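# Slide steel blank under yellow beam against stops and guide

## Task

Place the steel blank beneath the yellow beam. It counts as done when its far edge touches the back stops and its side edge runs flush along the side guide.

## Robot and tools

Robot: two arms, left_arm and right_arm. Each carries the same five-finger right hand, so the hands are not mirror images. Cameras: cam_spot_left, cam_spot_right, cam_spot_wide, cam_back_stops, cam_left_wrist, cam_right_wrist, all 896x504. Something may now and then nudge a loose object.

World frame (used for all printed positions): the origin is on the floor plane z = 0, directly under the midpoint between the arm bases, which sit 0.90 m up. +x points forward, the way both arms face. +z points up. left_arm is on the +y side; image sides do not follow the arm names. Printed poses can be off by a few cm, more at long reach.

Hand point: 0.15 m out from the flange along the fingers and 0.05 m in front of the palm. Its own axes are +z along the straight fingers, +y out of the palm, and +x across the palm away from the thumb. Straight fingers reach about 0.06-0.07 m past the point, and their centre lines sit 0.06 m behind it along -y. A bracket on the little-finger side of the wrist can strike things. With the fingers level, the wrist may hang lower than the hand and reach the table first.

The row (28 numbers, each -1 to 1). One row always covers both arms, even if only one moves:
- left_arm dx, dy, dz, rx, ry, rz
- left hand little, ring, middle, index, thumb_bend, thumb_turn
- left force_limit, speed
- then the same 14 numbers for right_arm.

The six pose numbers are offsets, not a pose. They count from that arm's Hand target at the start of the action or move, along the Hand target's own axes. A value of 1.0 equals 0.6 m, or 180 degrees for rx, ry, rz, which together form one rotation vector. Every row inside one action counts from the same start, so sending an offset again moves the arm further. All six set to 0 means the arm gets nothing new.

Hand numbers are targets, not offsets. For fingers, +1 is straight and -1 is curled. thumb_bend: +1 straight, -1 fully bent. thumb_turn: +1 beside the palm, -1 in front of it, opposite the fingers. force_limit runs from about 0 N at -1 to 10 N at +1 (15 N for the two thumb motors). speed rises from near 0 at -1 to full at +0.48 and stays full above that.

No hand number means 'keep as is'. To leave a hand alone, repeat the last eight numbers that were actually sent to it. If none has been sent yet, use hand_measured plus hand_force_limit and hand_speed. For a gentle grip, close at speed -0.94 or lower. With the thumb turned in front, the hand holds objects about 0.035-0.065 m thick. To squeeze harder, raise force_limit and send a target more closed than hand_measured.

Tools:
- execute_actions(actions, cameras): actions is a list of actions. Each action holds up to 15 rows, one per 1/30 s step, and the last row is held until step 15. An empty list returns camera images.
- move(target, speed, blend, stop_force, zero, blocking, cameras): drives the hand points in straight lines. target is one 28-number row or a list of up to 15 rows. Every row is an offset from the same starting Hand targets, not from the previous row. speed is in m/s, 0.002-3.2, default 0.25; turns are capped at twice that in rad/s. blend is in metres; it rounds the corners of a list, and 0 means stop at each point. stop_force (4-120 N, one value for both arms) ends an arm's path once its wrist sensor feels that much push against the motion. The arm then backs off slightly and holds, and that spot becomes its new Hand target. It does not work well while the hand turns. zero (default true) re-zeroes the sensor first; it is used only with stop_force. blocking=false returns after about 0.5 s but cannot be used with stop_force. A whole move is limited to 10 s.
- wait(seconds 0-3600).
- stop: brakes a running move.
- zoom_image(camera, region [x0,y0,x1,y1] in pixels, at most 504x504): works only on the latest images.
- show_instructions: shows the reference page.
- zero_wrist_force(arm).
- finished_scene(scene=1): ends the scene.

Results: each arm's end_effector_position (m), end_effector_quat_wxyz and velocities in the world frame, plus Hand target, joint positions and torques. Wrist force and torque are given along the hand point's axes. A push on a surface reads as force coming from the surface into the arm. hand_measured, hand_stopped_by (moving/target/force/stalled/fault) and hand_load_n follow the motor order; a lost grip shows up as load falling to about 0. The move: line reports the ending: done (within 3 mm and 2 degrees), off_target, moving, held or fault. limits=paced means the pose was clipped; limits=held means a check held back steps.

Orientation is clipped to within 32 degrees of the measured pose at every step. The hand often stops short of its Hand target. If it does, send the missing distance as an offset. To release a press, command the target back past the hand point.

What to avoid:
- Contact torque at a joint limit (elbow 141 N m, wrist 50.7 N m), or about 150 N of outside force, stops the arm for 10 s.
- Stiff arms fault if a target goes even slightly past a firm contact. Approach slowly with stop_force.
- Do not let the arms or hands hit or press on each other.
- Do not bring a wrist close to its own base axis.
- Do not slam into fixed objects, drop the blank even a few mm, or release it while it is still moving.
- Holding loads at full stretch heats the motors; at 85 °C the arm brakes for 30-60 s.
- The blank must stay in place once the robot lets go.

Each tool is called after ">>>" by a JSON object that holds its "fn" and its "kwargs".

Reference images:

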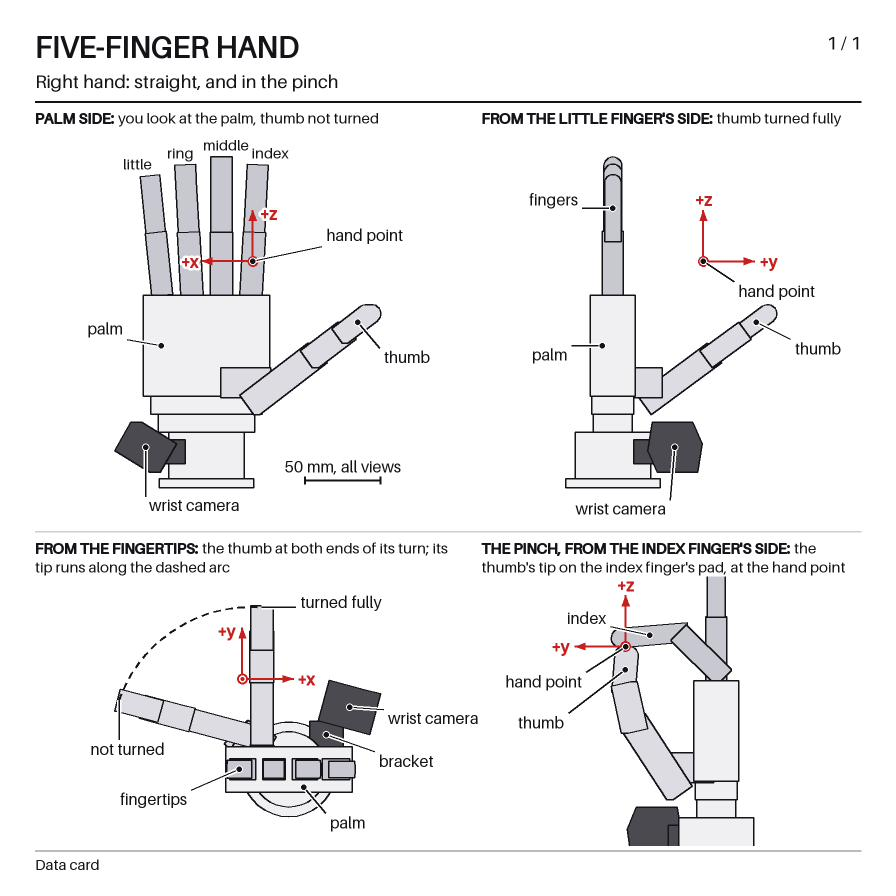

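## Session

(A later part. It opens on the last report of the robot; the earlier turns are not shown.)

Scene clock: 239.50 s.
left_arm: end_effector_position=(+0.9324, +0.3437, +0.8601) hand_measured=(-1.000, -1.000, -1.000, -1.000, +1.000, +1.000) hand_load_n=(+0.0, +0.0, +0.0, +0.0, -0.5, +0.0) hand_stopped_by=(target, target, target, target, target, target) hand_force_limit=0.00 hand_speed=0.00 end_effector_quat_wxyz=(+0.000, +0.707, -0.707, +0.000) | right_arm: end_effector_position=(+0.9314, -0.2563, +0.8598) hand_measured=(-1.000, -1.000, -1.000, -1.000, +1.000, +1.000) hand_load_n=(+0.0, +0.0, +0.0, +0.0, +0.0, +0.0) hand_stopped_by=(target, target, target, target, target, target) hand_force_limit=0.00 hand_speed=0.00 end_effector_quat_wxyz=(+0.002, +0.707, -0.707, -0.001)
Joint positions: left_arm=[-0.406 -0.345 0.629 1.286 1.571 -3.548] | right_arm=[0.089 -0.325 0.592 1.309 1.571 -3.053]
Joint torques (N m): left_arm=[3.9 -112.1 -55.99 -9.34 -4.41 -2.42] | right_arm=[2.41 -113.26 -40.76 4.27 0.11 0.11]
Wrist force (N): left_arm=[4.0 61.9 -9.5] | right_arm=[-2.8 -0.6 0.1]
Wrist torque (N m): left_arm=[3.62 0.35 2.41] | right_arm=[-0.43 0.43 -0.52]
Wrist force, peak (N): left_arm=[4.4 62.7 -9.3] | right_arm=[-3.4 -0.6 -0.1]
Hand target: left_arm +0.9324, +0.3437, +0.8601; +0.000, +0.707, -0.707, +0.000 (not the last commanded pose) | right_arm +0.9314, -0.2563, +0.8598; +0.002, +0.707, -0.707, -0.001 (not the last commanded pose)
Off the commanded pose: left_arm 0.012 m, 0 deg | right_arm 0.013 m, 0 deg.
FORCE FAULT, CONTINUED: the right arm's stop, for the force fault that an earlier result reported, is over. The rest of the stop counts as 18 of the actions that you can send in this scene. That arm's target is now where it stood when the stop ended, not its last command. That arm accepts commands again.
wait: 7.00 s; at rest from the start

>>> {"fn": "move", "kwargs": {"target": [[0, 0.0167, 0, 0, 0, 0, -1, -1, -1, -1, 1, 1, 0, 0, 0.133, 0.133, 0, 0, 0, 0, -1, -1, -1, -1, 1, 1, 0, 0]], "speed": 0.15, "cameras": ["cam_back_stops", "cam_spot_wide", "cam_spot_left", "cam_spot_right"]}}

>>> {"fn": "zoom_image", "kwargs": {"camera": "cam_spot_right", "region": [320, 190, 460, 300]}}

>>> {"fn": "zoom_image", "kwargs": {"camera": "cam_spot_wide", "region": [355, 150, 435, 220]}}

>>> {"fn": "zoom_image", "kwargs": {"camera": "cam_back_stops", "region": [640, 240, 720, 300]}}

Scene clock: 251.57 s.
left_arm: end_effector_position=(+0.9224, +0.3436, +0.8602) hand_measured=(-1.000, -1.000, -1.000, -1.000, +1.000, +1.000) hand_load_n=(+0.5, +0.5, +0.0, +0.0, +0.0, +0.0) hand_stopped_by=(target, target, target, target, target, target) hand_force_limit=0.00 hand_speed=0.00 end_effector_quat_wxyz=(+0.000, +0.707, -0.707, +0.000) | right_arm: end_effector_position=(+0.8517, -0.3361, +0.8603) hand_measured=(-1.000, -1.000, -1.000, -1.000, +1.000, +1.000) hand_load_n=(+0.0, +0.0, +0.5, +0.0, +0.0, +0.0) hand_stopped_by=(target, target, target, target, target, target) hand_force_limit=0.00 hand_speed=0.00 end_effector_quat_wxyz=(+0.002, +0.707, -0.707, -0.001)
Joint positions: left_arm=[-0.41 -0.37 0.681 1.259 1.571 -3.552] | right_arm=[0.01 -0.532 1.013 1.093 1.572 -3.132]
Joint torques (N m): left_arm=[-7.08 -109.28 -45.94 6.02 2.77 -0.77] | right_arm=[2.28 -113.22 -27.46 4.31 -2.08 3.67]
Wrist force (N): left_arm=[-1.8 7.7 -0.9] | right_arm=[-3.1 -3.2 -0.4]
Wrist torque (N m): left_arm=[1.22 0.28 0.42] | right_arm=[-0.45 0.45 -0.51]
Wrist force, peak (N): left_arm=[4.3 62.6 -9.6] | right_arm=[-4.5 -4.7 -0.5]
Hand target: left_arm +0.9224, +0.3437, +0.8601; +0.000, +0.707, -0.707, +0.000 | right_arm +0.8516, -0.3361, +0.8602; +0.002, +0.707, -0.707, -0.001
Off the commanded pose: left_arm 0.000 m, 0 deg | right_arm 0.000 m, 0 deg.
move: done
Images, in order (width x height): cam_spot_left 896x504, cam_spot_right 896x504, cam_spot_wide 896x504, cam_back_stops 896x504.

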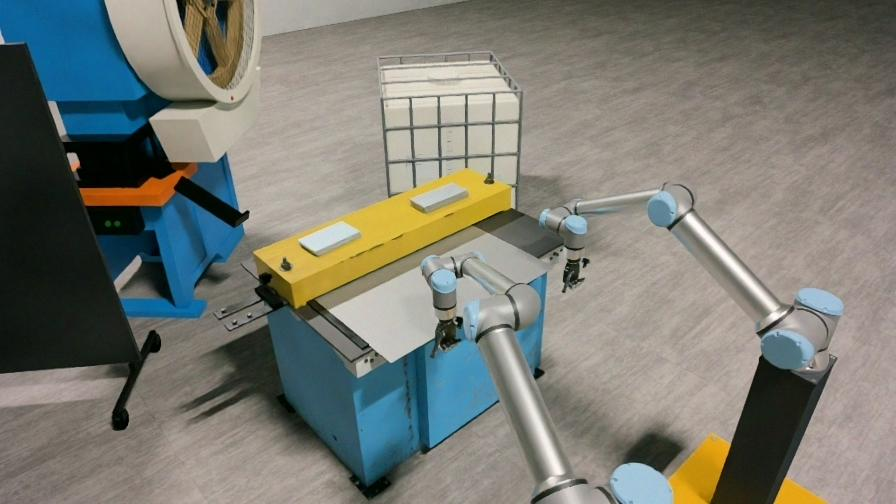

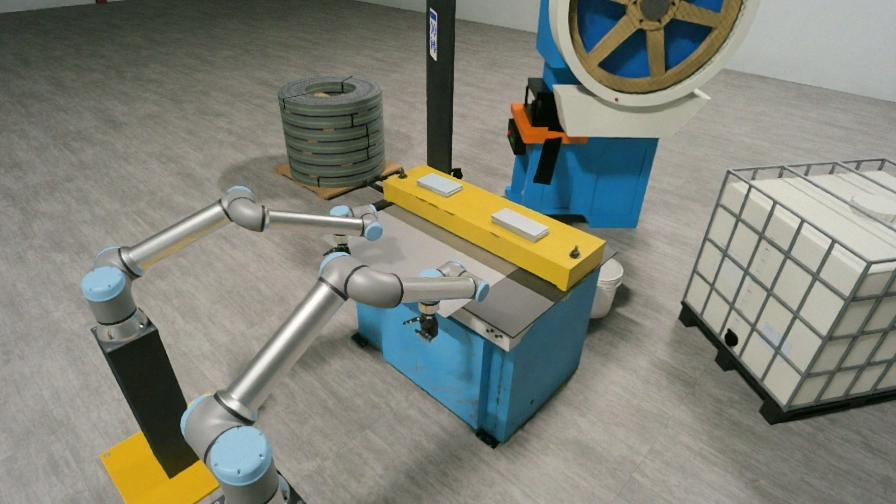

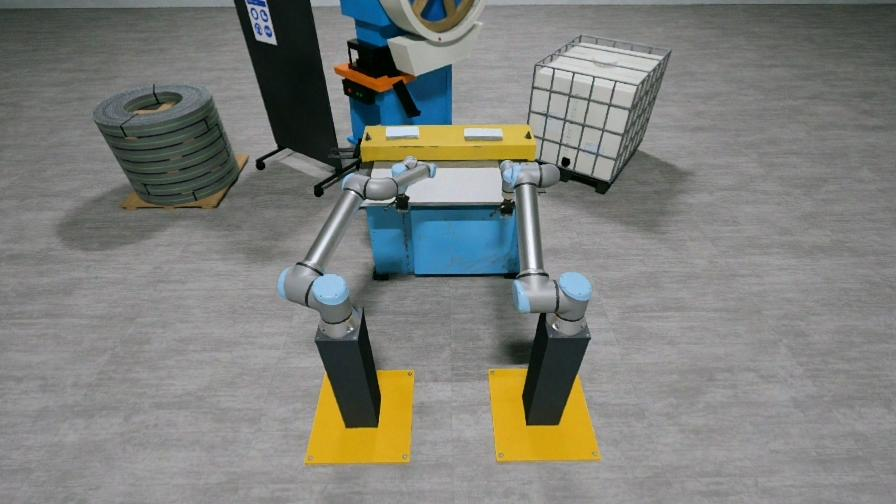

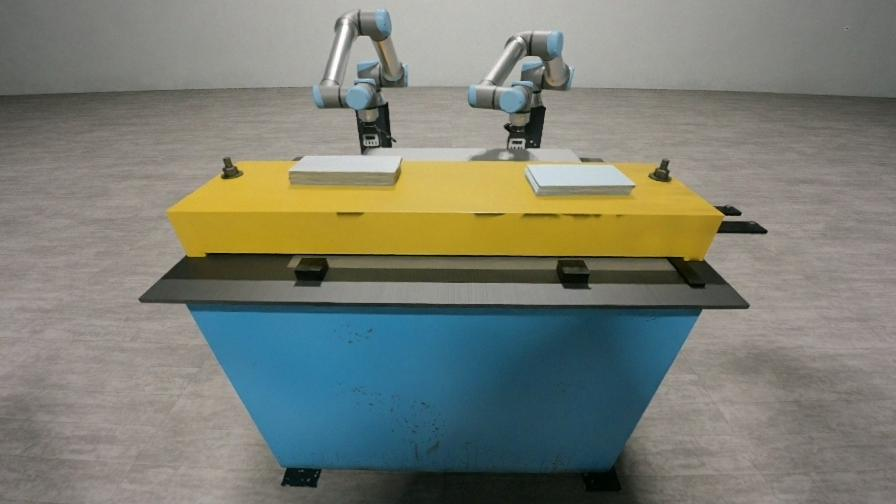

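Scaled by 3.600.

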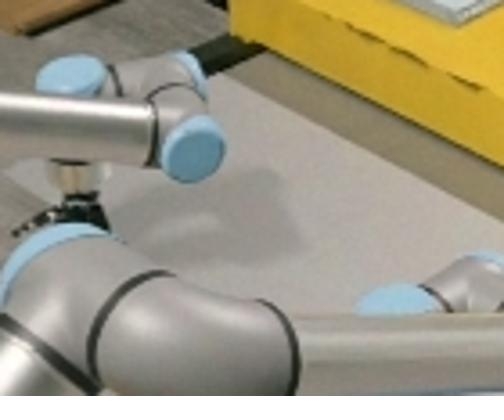

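Scaled by 6.300.

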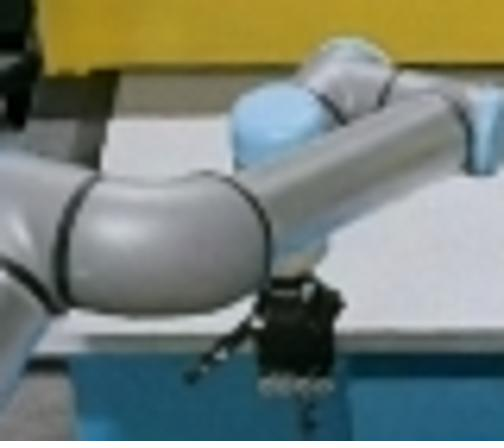

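Scaled by 6.300.

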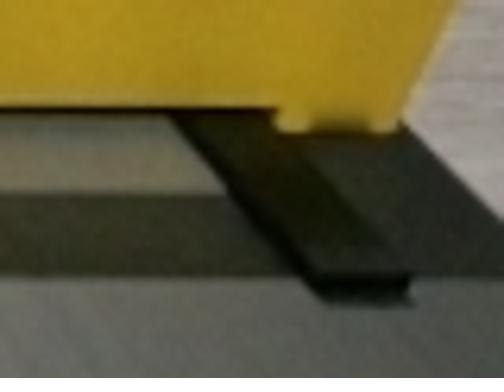

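>>> {"fn": "move", "kwargs": {"target": [[0, 0.05, 0, 0, 0, 0, -1, -1, -1, -1, 1, 1, 0, 0, 0.283, 0, 0, 0, 0, 0, -1, -1, -1, -1, 1, 1, 0, 0], [0.406, 0.05, 0, 0, 0, 0, -1, -1, -1, -1, 1, 1, 0, 0, 0.283, -0.239, 0, 0, 0, -0.5, -1, -1, -1, -1, 1, 1, 0, 0]], "speed": 0.2, "blend": [0.01, 0], "cameras": ["cam_back_stops", "cam_spot_wide", "cam_spot_left", "cam_spot_right"]}}

>>> {"fn": "zoom_image", "kwargs": {"camera": "cam_spot_right", "region": [320, 190, 460, 300]}}

>>> {"fn": "zoom_image", "kwargs": {"camera": "cam_spot_wide", "region": [355, 150, 435, 220]}}

Scene clock: 282.97 s.
left_arm: end_effector_position=(+0.8923, +0.1000, +0.8601) hand_measured=(-1.000, -1.000, -1.000, -1.000, +1.000, +1.000) hand_load_n=(+0.5, +0.0, +0.0, +0.0, +0.0, +0.0) hand_stopped_by=(target, target, target, target, target, target) hand_force_limit=0.00 hand_speed=0.00 end_effector_quat_wxyz=(+0.000, +0.707, -0.707, +0.000) | right_arm: end_effector_position=(+0.9949, -0.5058, +0.8597) hand_measured=(-1.000, -1.000, -1.000, -1.000, +1.000, +1.000) hand_load_n=(+0.0, +0.0, +0.0, +0.0, +0.0, +0.0) hand_stopped_by=(target, target, target, target, target, target) hand_force_limit=0.00 hand_speed=0.00 end_effector_quat_wxyz=(+0.000, +1.000, +0.000, -0.002)
Joint positions: left_arm=[-0.631 -0.171 0.272 1.47 1.571 -3.773] | right_arm=[-0.068 -0.31 0.56 1.325 1.572 -4.78]
Joint torques (N m): left_arm=[13.01 -154.11 -33.37 0.89 2.29 3.28] | right_arm=[-8.38 -124.32 -29.5 1.18 -2.13 -2.4]
Wrist force (N): left_arm=[-2.1 7.8 -1.0] | right_arm=[-3.0 -3.9 -0.4]
Wrist torque (N m): left_arm=[1.23 0.34 0.33] | right_arm=[-0.53 0.45 -0.55]
Wrist force, peak (N): left_arm=[-2.2 8.3 -1.1] | right_arm=[-5.4 -3.1 -0.5]
Hand target: left_arm +0.8924, +0.1001, +0.8602; +0.000, +0.707, -0.707, +0.000 | right_arm +0.9949, -0.5059, +0.8598; +0.000, +1.000, +0.000, -0.002
Off the commanded pose: left_arm 0.000 m, 0 deg | right_arm 0.000 m, 0 deg.
move: done
Images, in order (width x height): cam_spot_left 896x504, cam_spot_right 896x504, cam_spot_wide 896x504, cam_back_stops 896x504.

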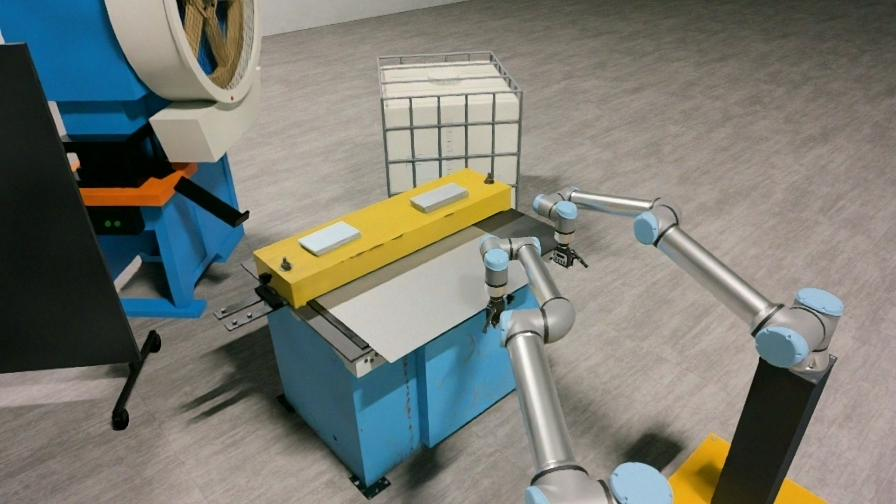

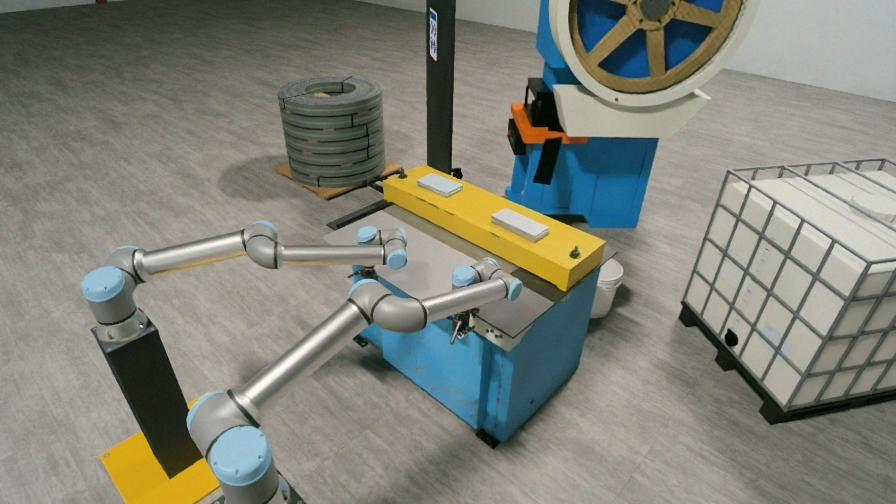

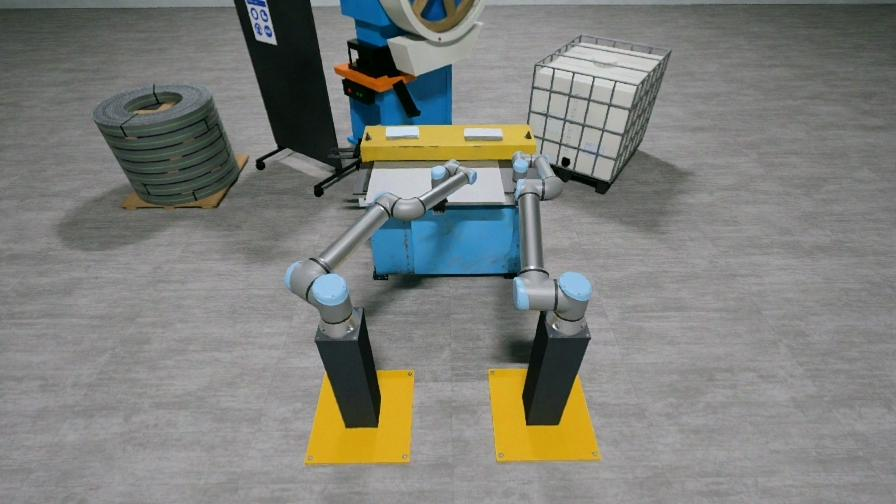

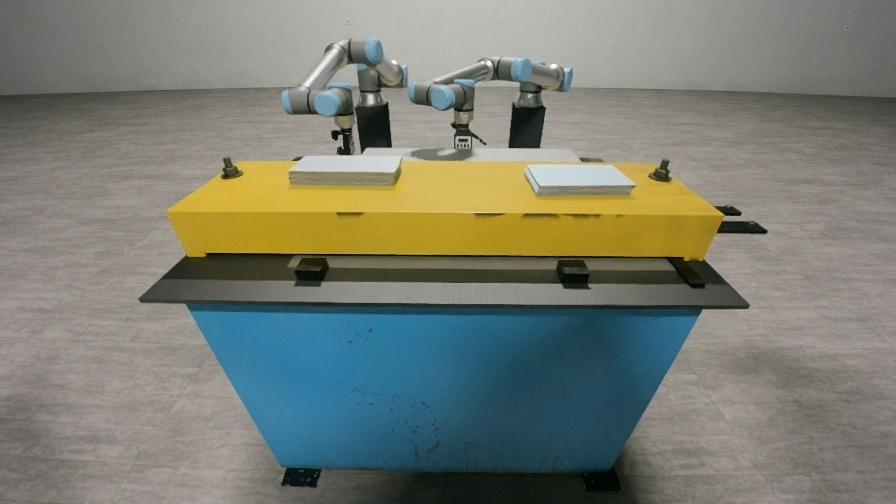

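Scaled by 3.600.

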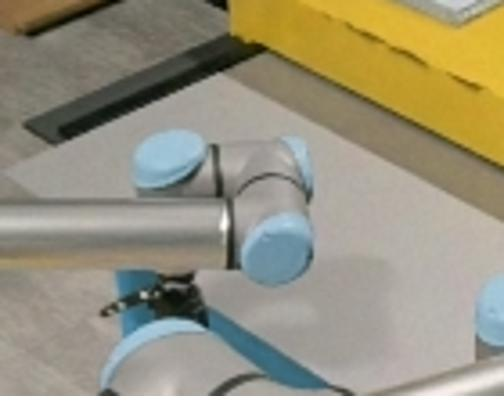

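Scaled by 6.300.

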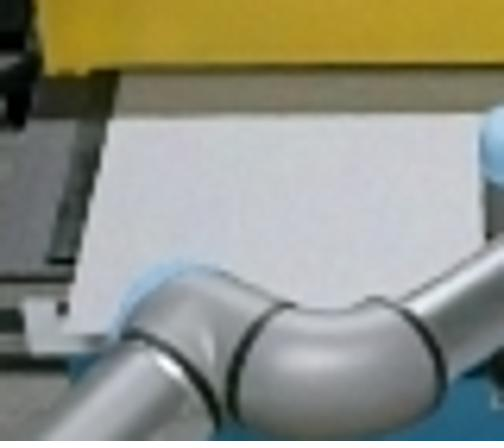

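>>> {"fn": "zoom_image", "kwargs": {"camera": "cam_spot_right", "region": [320, 195, 400, 240]}}

>>> {"fn": "zoom_image", "kwargs": {"camera": "cam_spot_wide", "region": [355, 155, 395, 205]}}

Scaled by 6.300.

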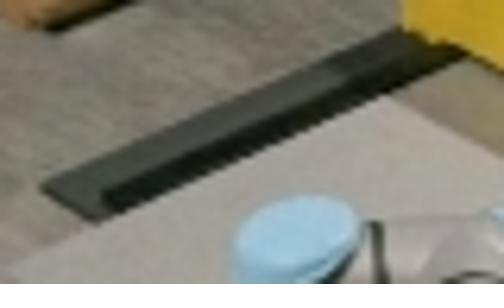

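Scaled by 10.080.

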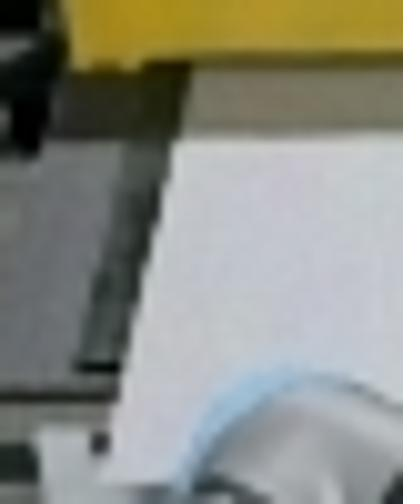

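>>> {"fn": "move", "kwargs": {"target": [[0, -0.054, 0, 0, 0, 0, -1, -1, -1, -1, 1, 1, 0, 0, 0, -0.08, 0, 0, 0, 0, -1, -1, -1, -1, 1, 1, 0, 0], [0, -0.088, 0, 0, 0, 0, -1, -1, -1, -1, 1, 1, 0, 0, 0, -0.08, 0, 0, 0, 0, -1, -1, -1, -1, 1, 1, 0, 0]], "speed": [0.08, 0.008], "stop_force": 30}}

>>> {"fn": "move", "kwargs": {"target": [[0, 0, 0, 0, 0, 0, -1, -1, -1, -1, 1, 1, 0, 0, 0, -0.1, 0, 0, 0, 0, -1, -1, -1, -1, 1, 1, 0, 0]], "speed": 0.01, "stop_force": 8}}

Scene clock: 295.20 s.
left_arm: end_effector_position=(+0.9355, +0.1011, +0.8601) hand_measured=(-1.000, -1.000, -1.000, -1.000, +1.000, +1.000) hand_load_n=(+0.0, -0.5, +0.0, +0.0, +0.0, +0.0) hand_stopped_by=(target, target, target, target, target, target) hand_force_limit=0.00 hand_speed=0.00 end_effector_quat_wxyz=(-0.017, +0.706, -0.706, +0.049) | right_arm: end_effector_position=(+0.9950, -0.4579, +0.8597) hand_measured=(-1.000, -1.000, -1.000, -1.000, +1.000, +1.000) hand_load_n=(+0.0, +0.0, +0.0, +0.0, +0.0, +0.0) hand_stopped_by=(target, target, target, target, target, target) hand_force_limit=0.00 hand_speed=0.00 end_effector_quat_wxyz=(+0.000, +1.000, +0.000, -0.002)
Joint positions: left_arm=[-0.611 -0.075 0.042 1.501 1.555 -3.751] | right_arm=[-0.021 -0.291 0.522 1.345 1.572 -4.733]
Joint torques (N m): left_arm=[-5.02 -164.29 -39.51 -4.87 -1.09 -1.65] | right_arm=[-10.09 -126.24 -30.36 1.21 2.49 -2.94]
Wrist force (N): left_arm=[-4.9 36.1 0.4] | right_arm=[-2.8 -3.9 -0.4]
Wrist torque (N m): left_arm=[2.04 0.26 1.12] | right_arm=[-0.53 0.41 -0.31]
Wrist force, peak (N): left_arm=[-11.5 52.1 -2.4] | right_arm=[-2.9 -4.9 -0.1]
Hand target: left_arm +0.9355, +0.1011, +0.8601; -0.017, +0.706, -0.706, +0.049 (not the last commanded pose) | right_arm +0.9950, -0.4579, +0.8597; +0.000, +1.000, +0.000, -0.002
Off the commanded pose: left_arm 0.010 m, 6 deg | right_arm 0.000 m, 0 deg.
elbow stopped short (left arm): the move would have taken joint 3 (elbow) straighter than the controller allows.
move: contact (left_arm)

Scene clock: 297.40 s.
left_arm: end_effector_position=(+0.9355, +0.1011, +0.8601) hand_measured=(-1.000, -1.000, -1.000, -1.000, +1.000, +1.000) hand_load_n=(+0.0, +0.0, +0.0, +0.0, +0.0, -0.5) hand_stopped_by=(target, target, target, target, target, target) hand_force_limit=0.00 hand_speed=0.00 end_effector_quat_wxyz=(-0.017, +0.706, -0.706, +0.049) | right_arm: end_effector_position=(+0.9949, -0.4467, +0.8597) hand_measured=(-1.000, -1.000, -1.000, -1.000, +1.000, +1.000) hand_load_n=(+0.0, +0.0, +0.0, +0.0, +0.0, +0.0) hand_stopped_by=(target, target, target, target, target, target) hand_force_limit=0.00 hand_speed=0.00 end_effector_quat_wxyz=(+0.000, +1.000, +0.000, -0.002)
Joint positions: left_arm=[-0.611 -0.075 0.043 1.501 1.555 -3.751] | right_arm=[-0.01 -0.286 0.51 1.351 1.572 -4.722]
Joint torques (N m): left_arm=[-7.15 -163.69 -38.82 -4.38 -1.08 -1.57] | right_arm=[-9.89 -119.11 -28.83 1.36 -1.35 -3.32]
Wrist force (N): left_arm=[-5.1 34.8 0.9] | right_arm=[-0.6 1.9 -1.7]
Wrist torque (N m): left_arm=[1.96 0.26 1.06] | right_arm=[-0.13 0.30 -0.18]
Wrist force, peak (N): left_arm=[-5.2 36.2 1.2] | right_arm=[-6.1 13.3 -1.3]
Hand target: left_arm +0.9355, +0.1011, +0.8601; -0.017, +0.706, -0.706, +0.049 | right_arm +0.9949, -0.4467, +0.8597; +0.000, +1.000, +0.000, -0.002 (not the last commanded pose)
Off the commanded pose: left_arm 0.000 m, 0 deg | right_arm 0.049 m, 0 deg.
move: contact (right_arm)

>>> {"fn": "move", "kwargs": {"target": [[0, 0, 0, 0, 0, 0, -1, -1, -1, -1, 1, 1, 0, 0, 0, -0.03, 0, 0, 0, 0, -1, -1, -1, -1, 1, 1, 0, 0]], "speed": 0.006, "stop_force": 50, "cameras": ["cam_back_stops", "cam_spot_wide", "cam_spot_left", "cam_spot_right"]}}

>>> {"fn": "zoom_image", "kwargs": {"camera": "cam_spot_right", "region": [320, 195, 400, 240]}}

>>> {"fn": "zoom_image", "kwargs": {"camera": "cam_back_stops", "region": [640, 240, 720, 300]}}

>>> {"fn": "zoom_image", "kwargs": {"camera": "cam_back_stops", "region": [280, 245, 350, 295]}}

>>> {"fn": "zoom_image", "kwargs": {"camera": "cam_back_stops", "region": [540, 245, 610, 295]}}

Scene clock: 303.50 s.
left_arm: end_effector_position=(+0.9355, +0.1011, +0.8601) hand_measured=(-1.000, -1.000, -1.000, -1.000, +1.000, +1.000) hand_load_n=(+0.0, +0.0, +0.0, +0.0, -0.5, +0.0) hand_stopped_by=(target, target, target, target, target, target) hand_force_limit=0.00 hand_speed=0.00 end_effector_quat_wxyz=(-0.017, +0.706, -0.706, +0.049) | right_arm: end_effector_position=(+0.9949, -0.4454, +0.8597) hand_measured=(-1.000, -1.000, -1.000, -1.000, +1.000, +1.000) hand_load_n=(+0.0, +0.0, +0.0, +0.0, +0.0, +0.0) hand_stopped_by=(target, target, target, target, target, target) hand_force_limit=0.00 hand_speed=0.00 end_effector_quat_wxyz=(+0.001, +1.000, +0.000, -0.002)
Joint positions: left_arm=[-0.611 -0.075 0.043 1.501 1.555 -3.751] | right_arm=[-0.009 -0.285 0.508 1.352 1.572 -4.721]
Joint torques (N m): left_arm=[-6.38 -164.63 -38.23 -4.46 -1.15 -1.69] | right_arm=[63.41 -120.12 -31.57 -1.45 -15.89 -3.09]
Wrist force (N): left_arm=[-5.0 34.8 0.6] | right_arm=[-13.1 50.5 -4.9]
Wrist torque (N m): left_arm=[1.98 0.26 1.07] | right_arm=[1.93 1.05 0.73]
Wrist force, peak (N): left_arm=[-5.0 35.3 0.8] | right_arm=[-17.9 58.0 -3.8]
Hand target: left_arm +0.9355, +0.1011, +0.8601; -0.017, +0.706, -0.706, +0.049 | right_arm +0.9949, -0.4454, +0.8597; +0.001, +1.000, +0.000, -0.002 (not the last commanded pose)
Off the commanded pose: left_arm 0.000 m, 0 deg | right_arm 0.017 m, 0 deg.
move: contact (right_arm)
Images, in order (width x height): cam_spot_left 896x504, cam_spot_right 896x504, cam_spot_wide 896x504, cam_back_stops 896x504.

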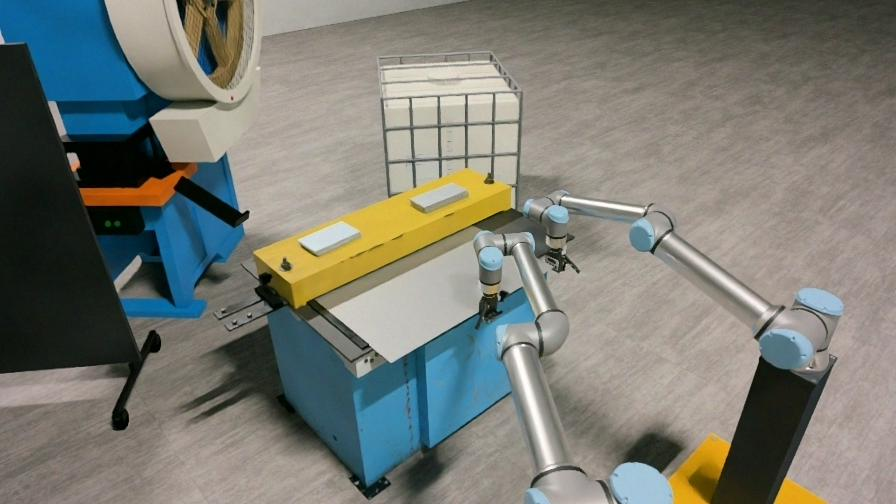

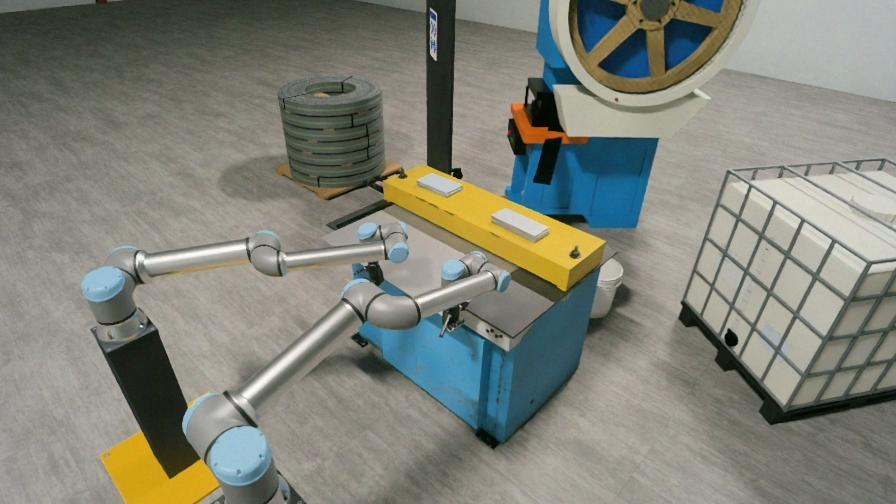

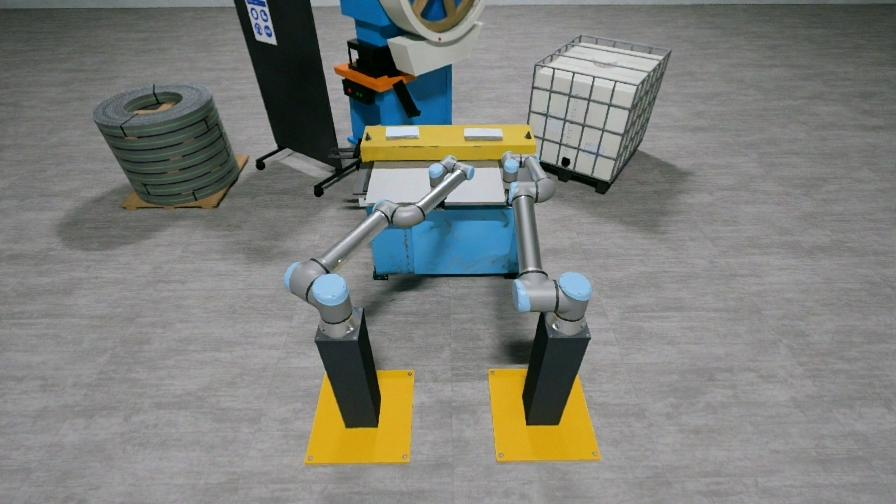

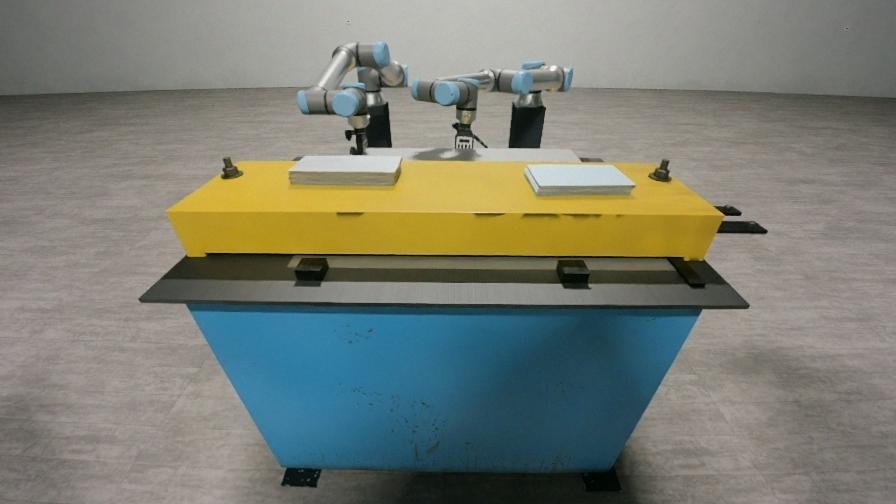

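Scaled by 6.300.

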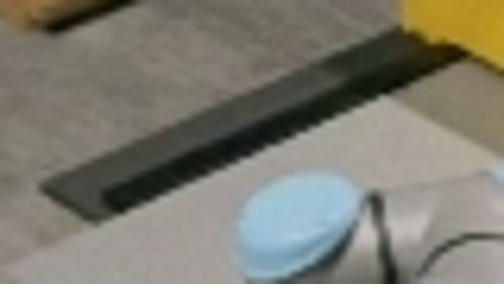

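Scaled by 6.300.

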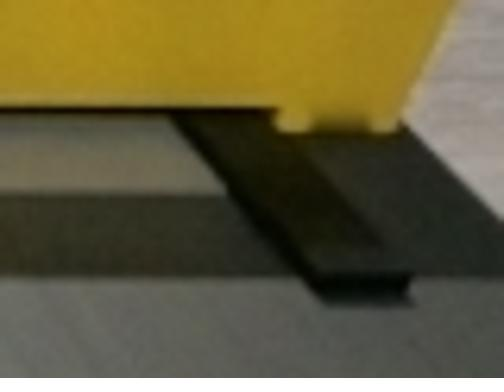

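Scaled by 7.200.

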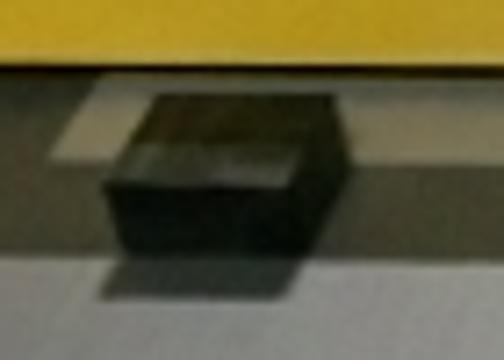

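Scaled by 7.200.

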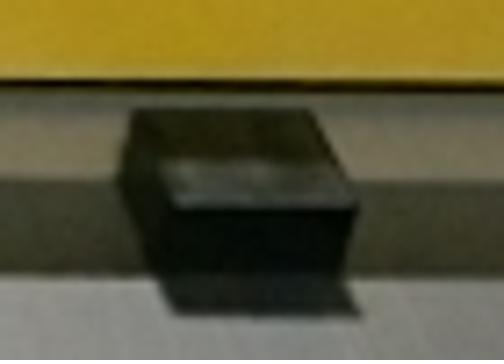

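>>> {"fn": "move", "kwargs": {"target": [[0, 0, 0, 0, 0, 0, -1, -1, -1, -1, 1, 1, 0, 0, 0, -0.01, 0, 0, 0, 0, -1, -1, -1, -1, 1, 1, 0, 0]], "speed": 0.005, "stop_force": 75, "zero": false}}

Scene clock: 307.73 s.
left_arm: end_effector_position=(+0.9355, +0.1011, +0.8601) hand_measured=(-1.000, -1.000, -1.000, -1.000, +1.000, +1.000) hand_load_n=(+0.0, +0.0, +0.0, +0.0, +0.0, +0.0) hand_stopped_by=(target, target, target, target, target, target) hand_force_limit=0.00 hand_speed=0.00 end_effector_quat_wxyz=(-0.017, +0.706, -0.706, +0.049) | right_arm: end_effector_position=(+0.9949, -0.4448, +0.8597) hand_measured=(-1.000, -1.000, -1.000, -1.000, +1.000, +1.000) hand_load_n=(+0.0, +0.0, +0.0, +0.0, +0.0, +0.0) hand_stopped_by=(target, target, target, target, target, target) hand_force_limit=0.00 hand_speed=0.00 end_effector_quat_wxyz=(+0.001, +1.000, +0.000, -0.002)
Joint positions: left_arm=[-0.611 -0.075 0.043 1.501 1.555 -3.751] | right_arm=[-0.008 -0.285 0.508 1.352 1.572 -4.72]
Joint torques (N m): left_arm=[-5.4 -165.05 -38.08 -4.6 -1.1 -1.59] | right_arm=[73.95 -122.2 -32.07 -2.12 -22.52 -3.46]
Wrist force (N): left_arm=[-4.7 34.9 1.1] | right_arm=[-14.8 76.9 -5.8]
Wrist torque (N m): left_arm=[1.97 0.20 1.08] | right_arm=[2.99 1.17 1.68]
Wrist force, peak (N): left_arm=[-5.0 35.3 1.1] | right_arm=[-21.2 80.8 -4.8]
Hand target: left_arm +0.9355, +0.1011, +0.8601; -0.017, +0.706, -0.706, +0.049 | right_arm +0.9949, -0.4448, +0.8597; +0.001, +1.000, +0.000, -0.002 (not the last commanded pose)
Off the commanded pose: left_arm 0.000 m, 0 deg | right_arm 0.005 m, 0 deg.
move: contact (right_arm)

>>> {"fn": "move", "kwargs": {"target": [[0, 0, 0, 0, 0, 0, -1, -1, -1, -1, 1, 1, 0, 0, 0, 0.125, 0, 0, 0, 0, -1, -1, -1, -1, 1, 1, 0, 0], [0, 0, 0, 0, 0, 0, -1, -1, -1, -1, 1, 1, 0, 0, -0.242, 0.125, 0, 0, 0, 0.5, -1, -1, -1, -1, 1, 1, 0, 0], [0, 0, 0, 0, 0, 0, -1, -1, -1, -1, 1, 1, 0, 0, -0.242, -0.242, 0, 0, 0, 0.5, -1, -1, -1, -1, 1, 1, 0, 0]], "speed": [0.1, 0.25, 0.25], "blend": [0.01, 0.02, 0]}}

>>> {"fn": "move", "kwargs": {"target": [[0, 0, 0, 0, 0, 0, -1, -1, -1, -1, 1, 1, 0, 0, 0, -0.12, 0, 0, 0, 0, -1, -1, -1, -1, 1, 1, 0, 0], [0, 0, 0, 0, 0, 0, -1, -1, -1, -1, 1, 1, 0, 0, 0, -0.16, 0, 0, 0, 0, -1, -1, -1, -1, 1, 1, 0, 0]], "speed": [0.1, 0.006], "stop_force": 40}}

Scene clock: 320.77 s.
left_arm: end_effector_position=(+0.9355, +0.1011, +0.8601) hand_measured=(-1.000, -1.000, -1.000, -1.000, +1.000, +1.000) hand_load_n=(+0.0, +0.0, +0.0, +0.5, +0.0, +0.0) hand_stopped_by=(target, target, target, target, target, target) hand_force_limit=0.00 hand_speed=0.00 end_effector_quat_wxyz=(-0.017, +0.706, -0.706, +0.049) | right_arm: end_effector_position=(+0.8498, -0.2996, +0.8602) hand_measured=(-1.000, -1.000, -1.000, -1.000, +1.000, +1.000) hand_load_n=(+0.5, +0.0, +0.5, +0.0, +0.0, +0.0) hand_stopped_by=(target, target, target, target, target, target) hand_force_limit=0.00 hand_speed=0.00 end_effector_quat_wxyz=(+0.002, +0.707, -0.707, -0.001)
Joint positions: left_arm=[-0.611 -0.075 0.043 1.501 1.555 -3.751] | right_arm=[0.05 -0.521 0.991 1.105 1.572 -3.091]
Joint torques (N m): left_arm=[-4.97 -163.41 -37.99 -4.39 -1.18 -1.71] | right_arm=[10.28 -107.65 -28.88 1.37 2.25 -0.16]
Wrist force (N): left_arm=[-5.0 34.8 1.0] | right_arm=[-2.0 -2.5 -1.7]
Wrist torque (N m): left_arm=[1.96 0.26 1.06] | right_arm=[-0.27 0.36 -0.11]
Wrist force, peak (N): left_arm=[-5.1 35.4 1.1] | right_arm=[-15.0 77.5 -6.0]
Hand target: left_arm +0.9355, +0.1011, +0.8601; -0.017, +0.706, -0.706, +0.049 | right_arm +0.8498, -0.2995, +0.8602; +0.002, +0.707, -0.707, -0.001
Off the commanded pose: left_arm 0.000 m, 0 deg | right_arm 0.000 m, 0 deg.
move: done

Scene clock: 324.07 s.
left_arm: end_effector_position=(+0.9355, +0.1011, +0.8601) hand_measured=(-1.000, -1.000, -1.000, -1.000, +1.000, +1.000) hand_load_n=(+0.0, +0.0, +0.0, +0.0, +0.0, +0.0) hand_stopped_by=(target, target, target, target, target, target) hand_force_limit=0.00 hand_speed=0.00 end_effector_quat_wxyz=(-0.017, +0.706, -0.706, +0.049) | right_arm: end_effector_position=(+0.9319, -0.2996, +0.8598) hand_measured=(-1.000, -1.000, -1.000, -1.000, +1.000, +1.000) hand_load_n=(+0.0, +0.0, +0.0, +0.5, +0.0, -0.5) hand_stopped_by=(target, target, target, target, target, target) hand_force_limit=0.00 hand_speed=0.00 end_effector_quat_wxyz=(+0.002, +0.707, -0.707, -0.001)
Joint positions: left_arm=[-0.611 -0.075 0.043 1.501 1.555 -3.751] | right_arm=[0.046 -0.351 0.645 1.282 1.572 -3.095]
Joint torques (N m): left_arm=[-5.9 -164.71 -38.14 -4.62 -1.09 -1.54] | right_arm=[-12.04 -122.83 -39.84 -8.2 2.53 -2.58]
Wrist force (N): left_arm=[-5.0 34.9 1.0] | right_arm=[0.2 34.5 -11.4]
Wrist torque (N m): left_arm=[1.96 0.25 1.06] | right_arm=[1.88 0.59 0.82]
Wrist force, peak (N): left_arm=[-5.2 35.3 0.9] | right_arm=[2.1 48.3 -14.0]
Hand target: left_arm +0.9355, +0.1011, +0.8601; -0.017, +0.706, -0.706, +0.049 | right_arm +0.9319, -0.2996, +0.8598; +0.002, +0.707, -0.707, -0.001 (not the last commanded pose)
Off the commanded pose: left_arm 0.000 m, 0 deg | right_arm 0.014 m, 0 deg.
move: contact (right_arm); path passed 1 of 2 targets

>>> {"fn": "move", "kwargs": {"target": [[0, 0.12, 0, 0, 0, 0, -1, -1, -1, -1, 1, 1, 0, 0, 0, 0.12, 0, 0, 0, 0, -1, -1, -1, -1, 1, 1, 0, 0]], "speed": 0.06, "cameras": ["cam_back_stops", "cam_spot_wide", "cam_spot_left", "cam_spot_right"]}}

>>> {"fn": "zoom_image", "kwargs": {"camera": "cam_back_stops", "region": [640, 240, 720, 300]}}

>>> {"fn": "zoom_image", "kwargs": {"camera": "cam_back_stops", "region": [280, 245, 350, 295]}}

>>> {"fn": "zoom_image", "kwargs": {"camera": "cam_back_stops", "region": [540, 245, 610, 295]}}

>>> {"fn": "zoom_image", "kwargs": {"camera": "cam_spot_wide", "region": [355, 155, 395, 205]}}

Scene clock: 330.43 s.
left_arm: end_effector_position=(+0.8638, +0.1008, +0.8535) hand_measured=(-1.000, -1.000, -1.000, -1.000, +1.000, +1.000) hand_load_n=(+0.0, +0.0, +0.0, +0.0, +0.0, +0.0) hand_stopped_by=(target, target, target, target, target, target) hand_force_limit=0.00 hand_speed=0.00 end_effector_quat_wxyz=(-0.017, +0.706, -0.706, +0.049) | right_arm: end_effector_position=(+0.8599, -0.2995, +0.8602) hand_measured=(-1.000, -1.000, -1.000, -1.000, +1.000, +1.000) hand_load_n=(+0.0, +0.0, +0.0, +0.0, +0.0, +0.0) hand_stopped_by=(target, target, target, target, target, target) hand_force_limit=0.00 hand_speed=0.00 end_effector_quat_wxyz=(+0.002, +0.707, -0.707, -0.001)
Joint positions: left_arm=[-0.653 -0.374 0.669 1.174 1.55 -3.792] | right_arm=[0.05 -0.503 0.955 1.124 1.572 -3.092]
Joint torques (N m): left_arm=[13.59 -118 -31.54 4.36 -1.43 2.73] | right_arm=[-0.95 -104.42 -38.45 6.14 -1.94 2.47]
Wrist force (N): left_arm=[-0.6 8.0 -1.0] | right_arm=[-3.1 -2.0 -1.4]
Wrist torque (N m): left_arm=[1.29 0.12 0.48] | right_arm=[-0.19 0.53 -0.47]
Wrist force, peak (N): left_arm=[-5.2 35.2 0.9] | right_arm=[0.4 34.6 -10.9]
Hand target: left_arm +0.8638, +0.1010, +0.8534; -0.017, +0.706, -0.706, +0.049 | right_arm +0.8599, -0.2995, +0.8602; +0.002, +0.707, -0.707, -0.001
Off the commanded pose: left_arm 0.000 m, 0 deg | right_arm 0.000 m, 0 deg.
move: done
Images, in order (width x height): cam_spot_left 896x504, cam_spot_right 896x504, cam_spot_wide 896x504, cam_back_stops 896x504.

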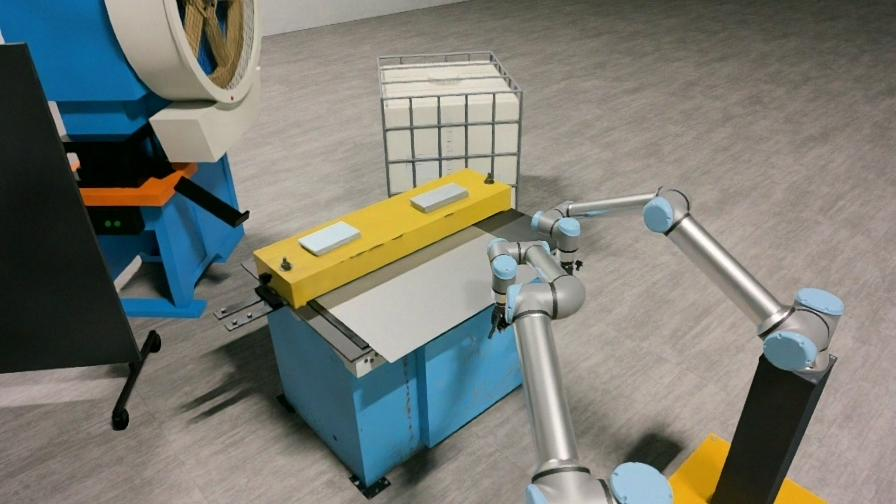

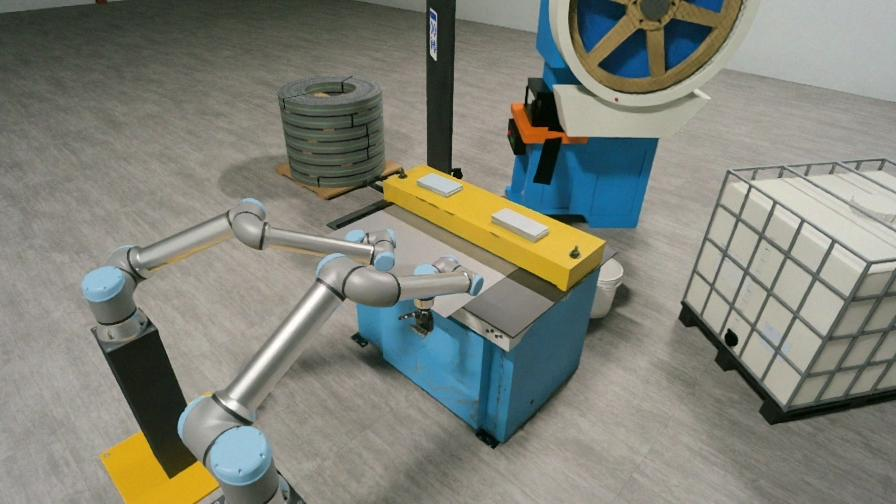

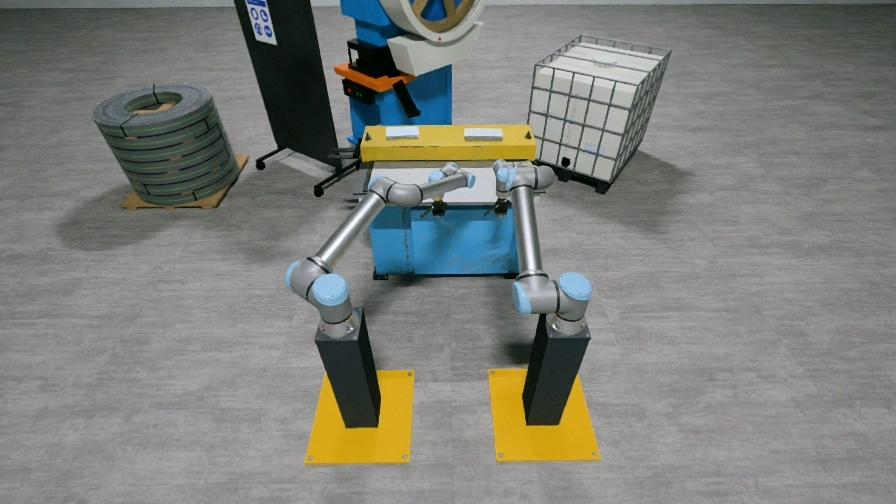

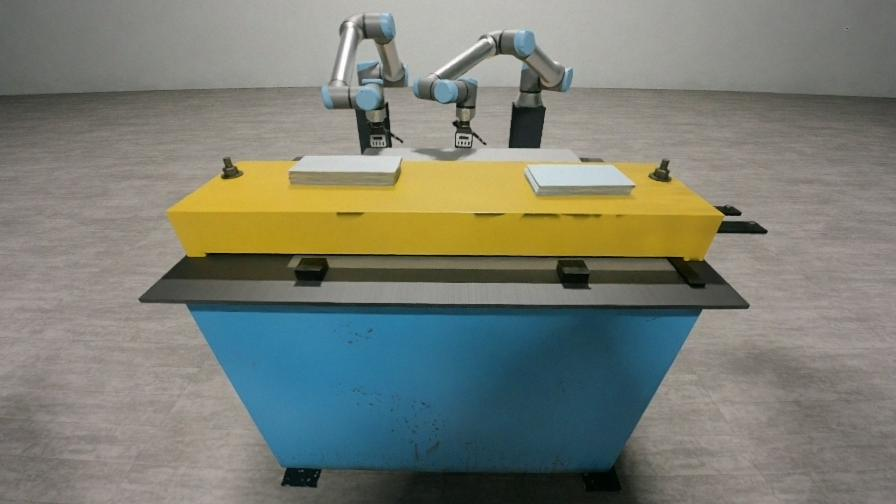

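Scaled by 6.300.

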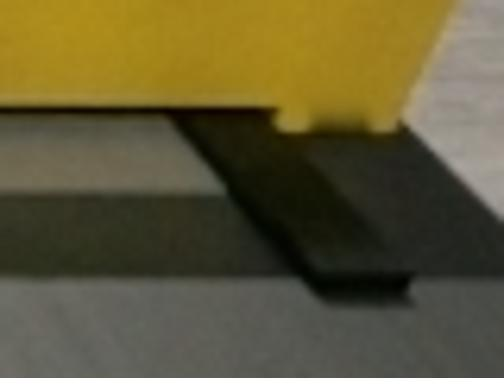

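Scaled by 7.200.

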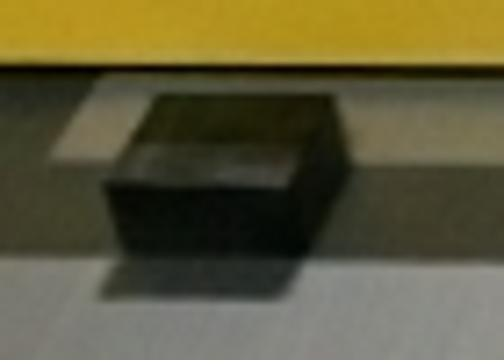

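Scaled by 7.200.

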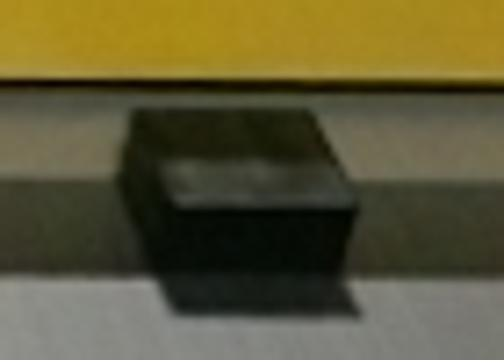

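Scaled by 10.080.

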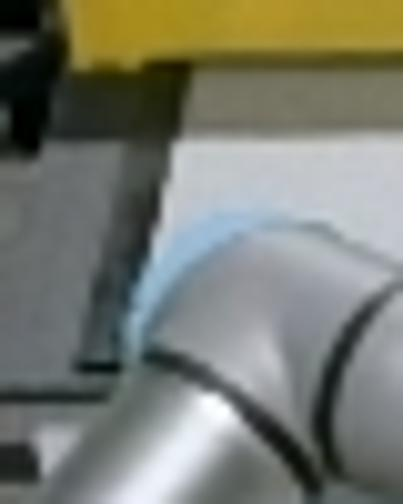

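>>> {"fn": "finished_scene", "kwargs": {}}

The scene is finished: the task was done.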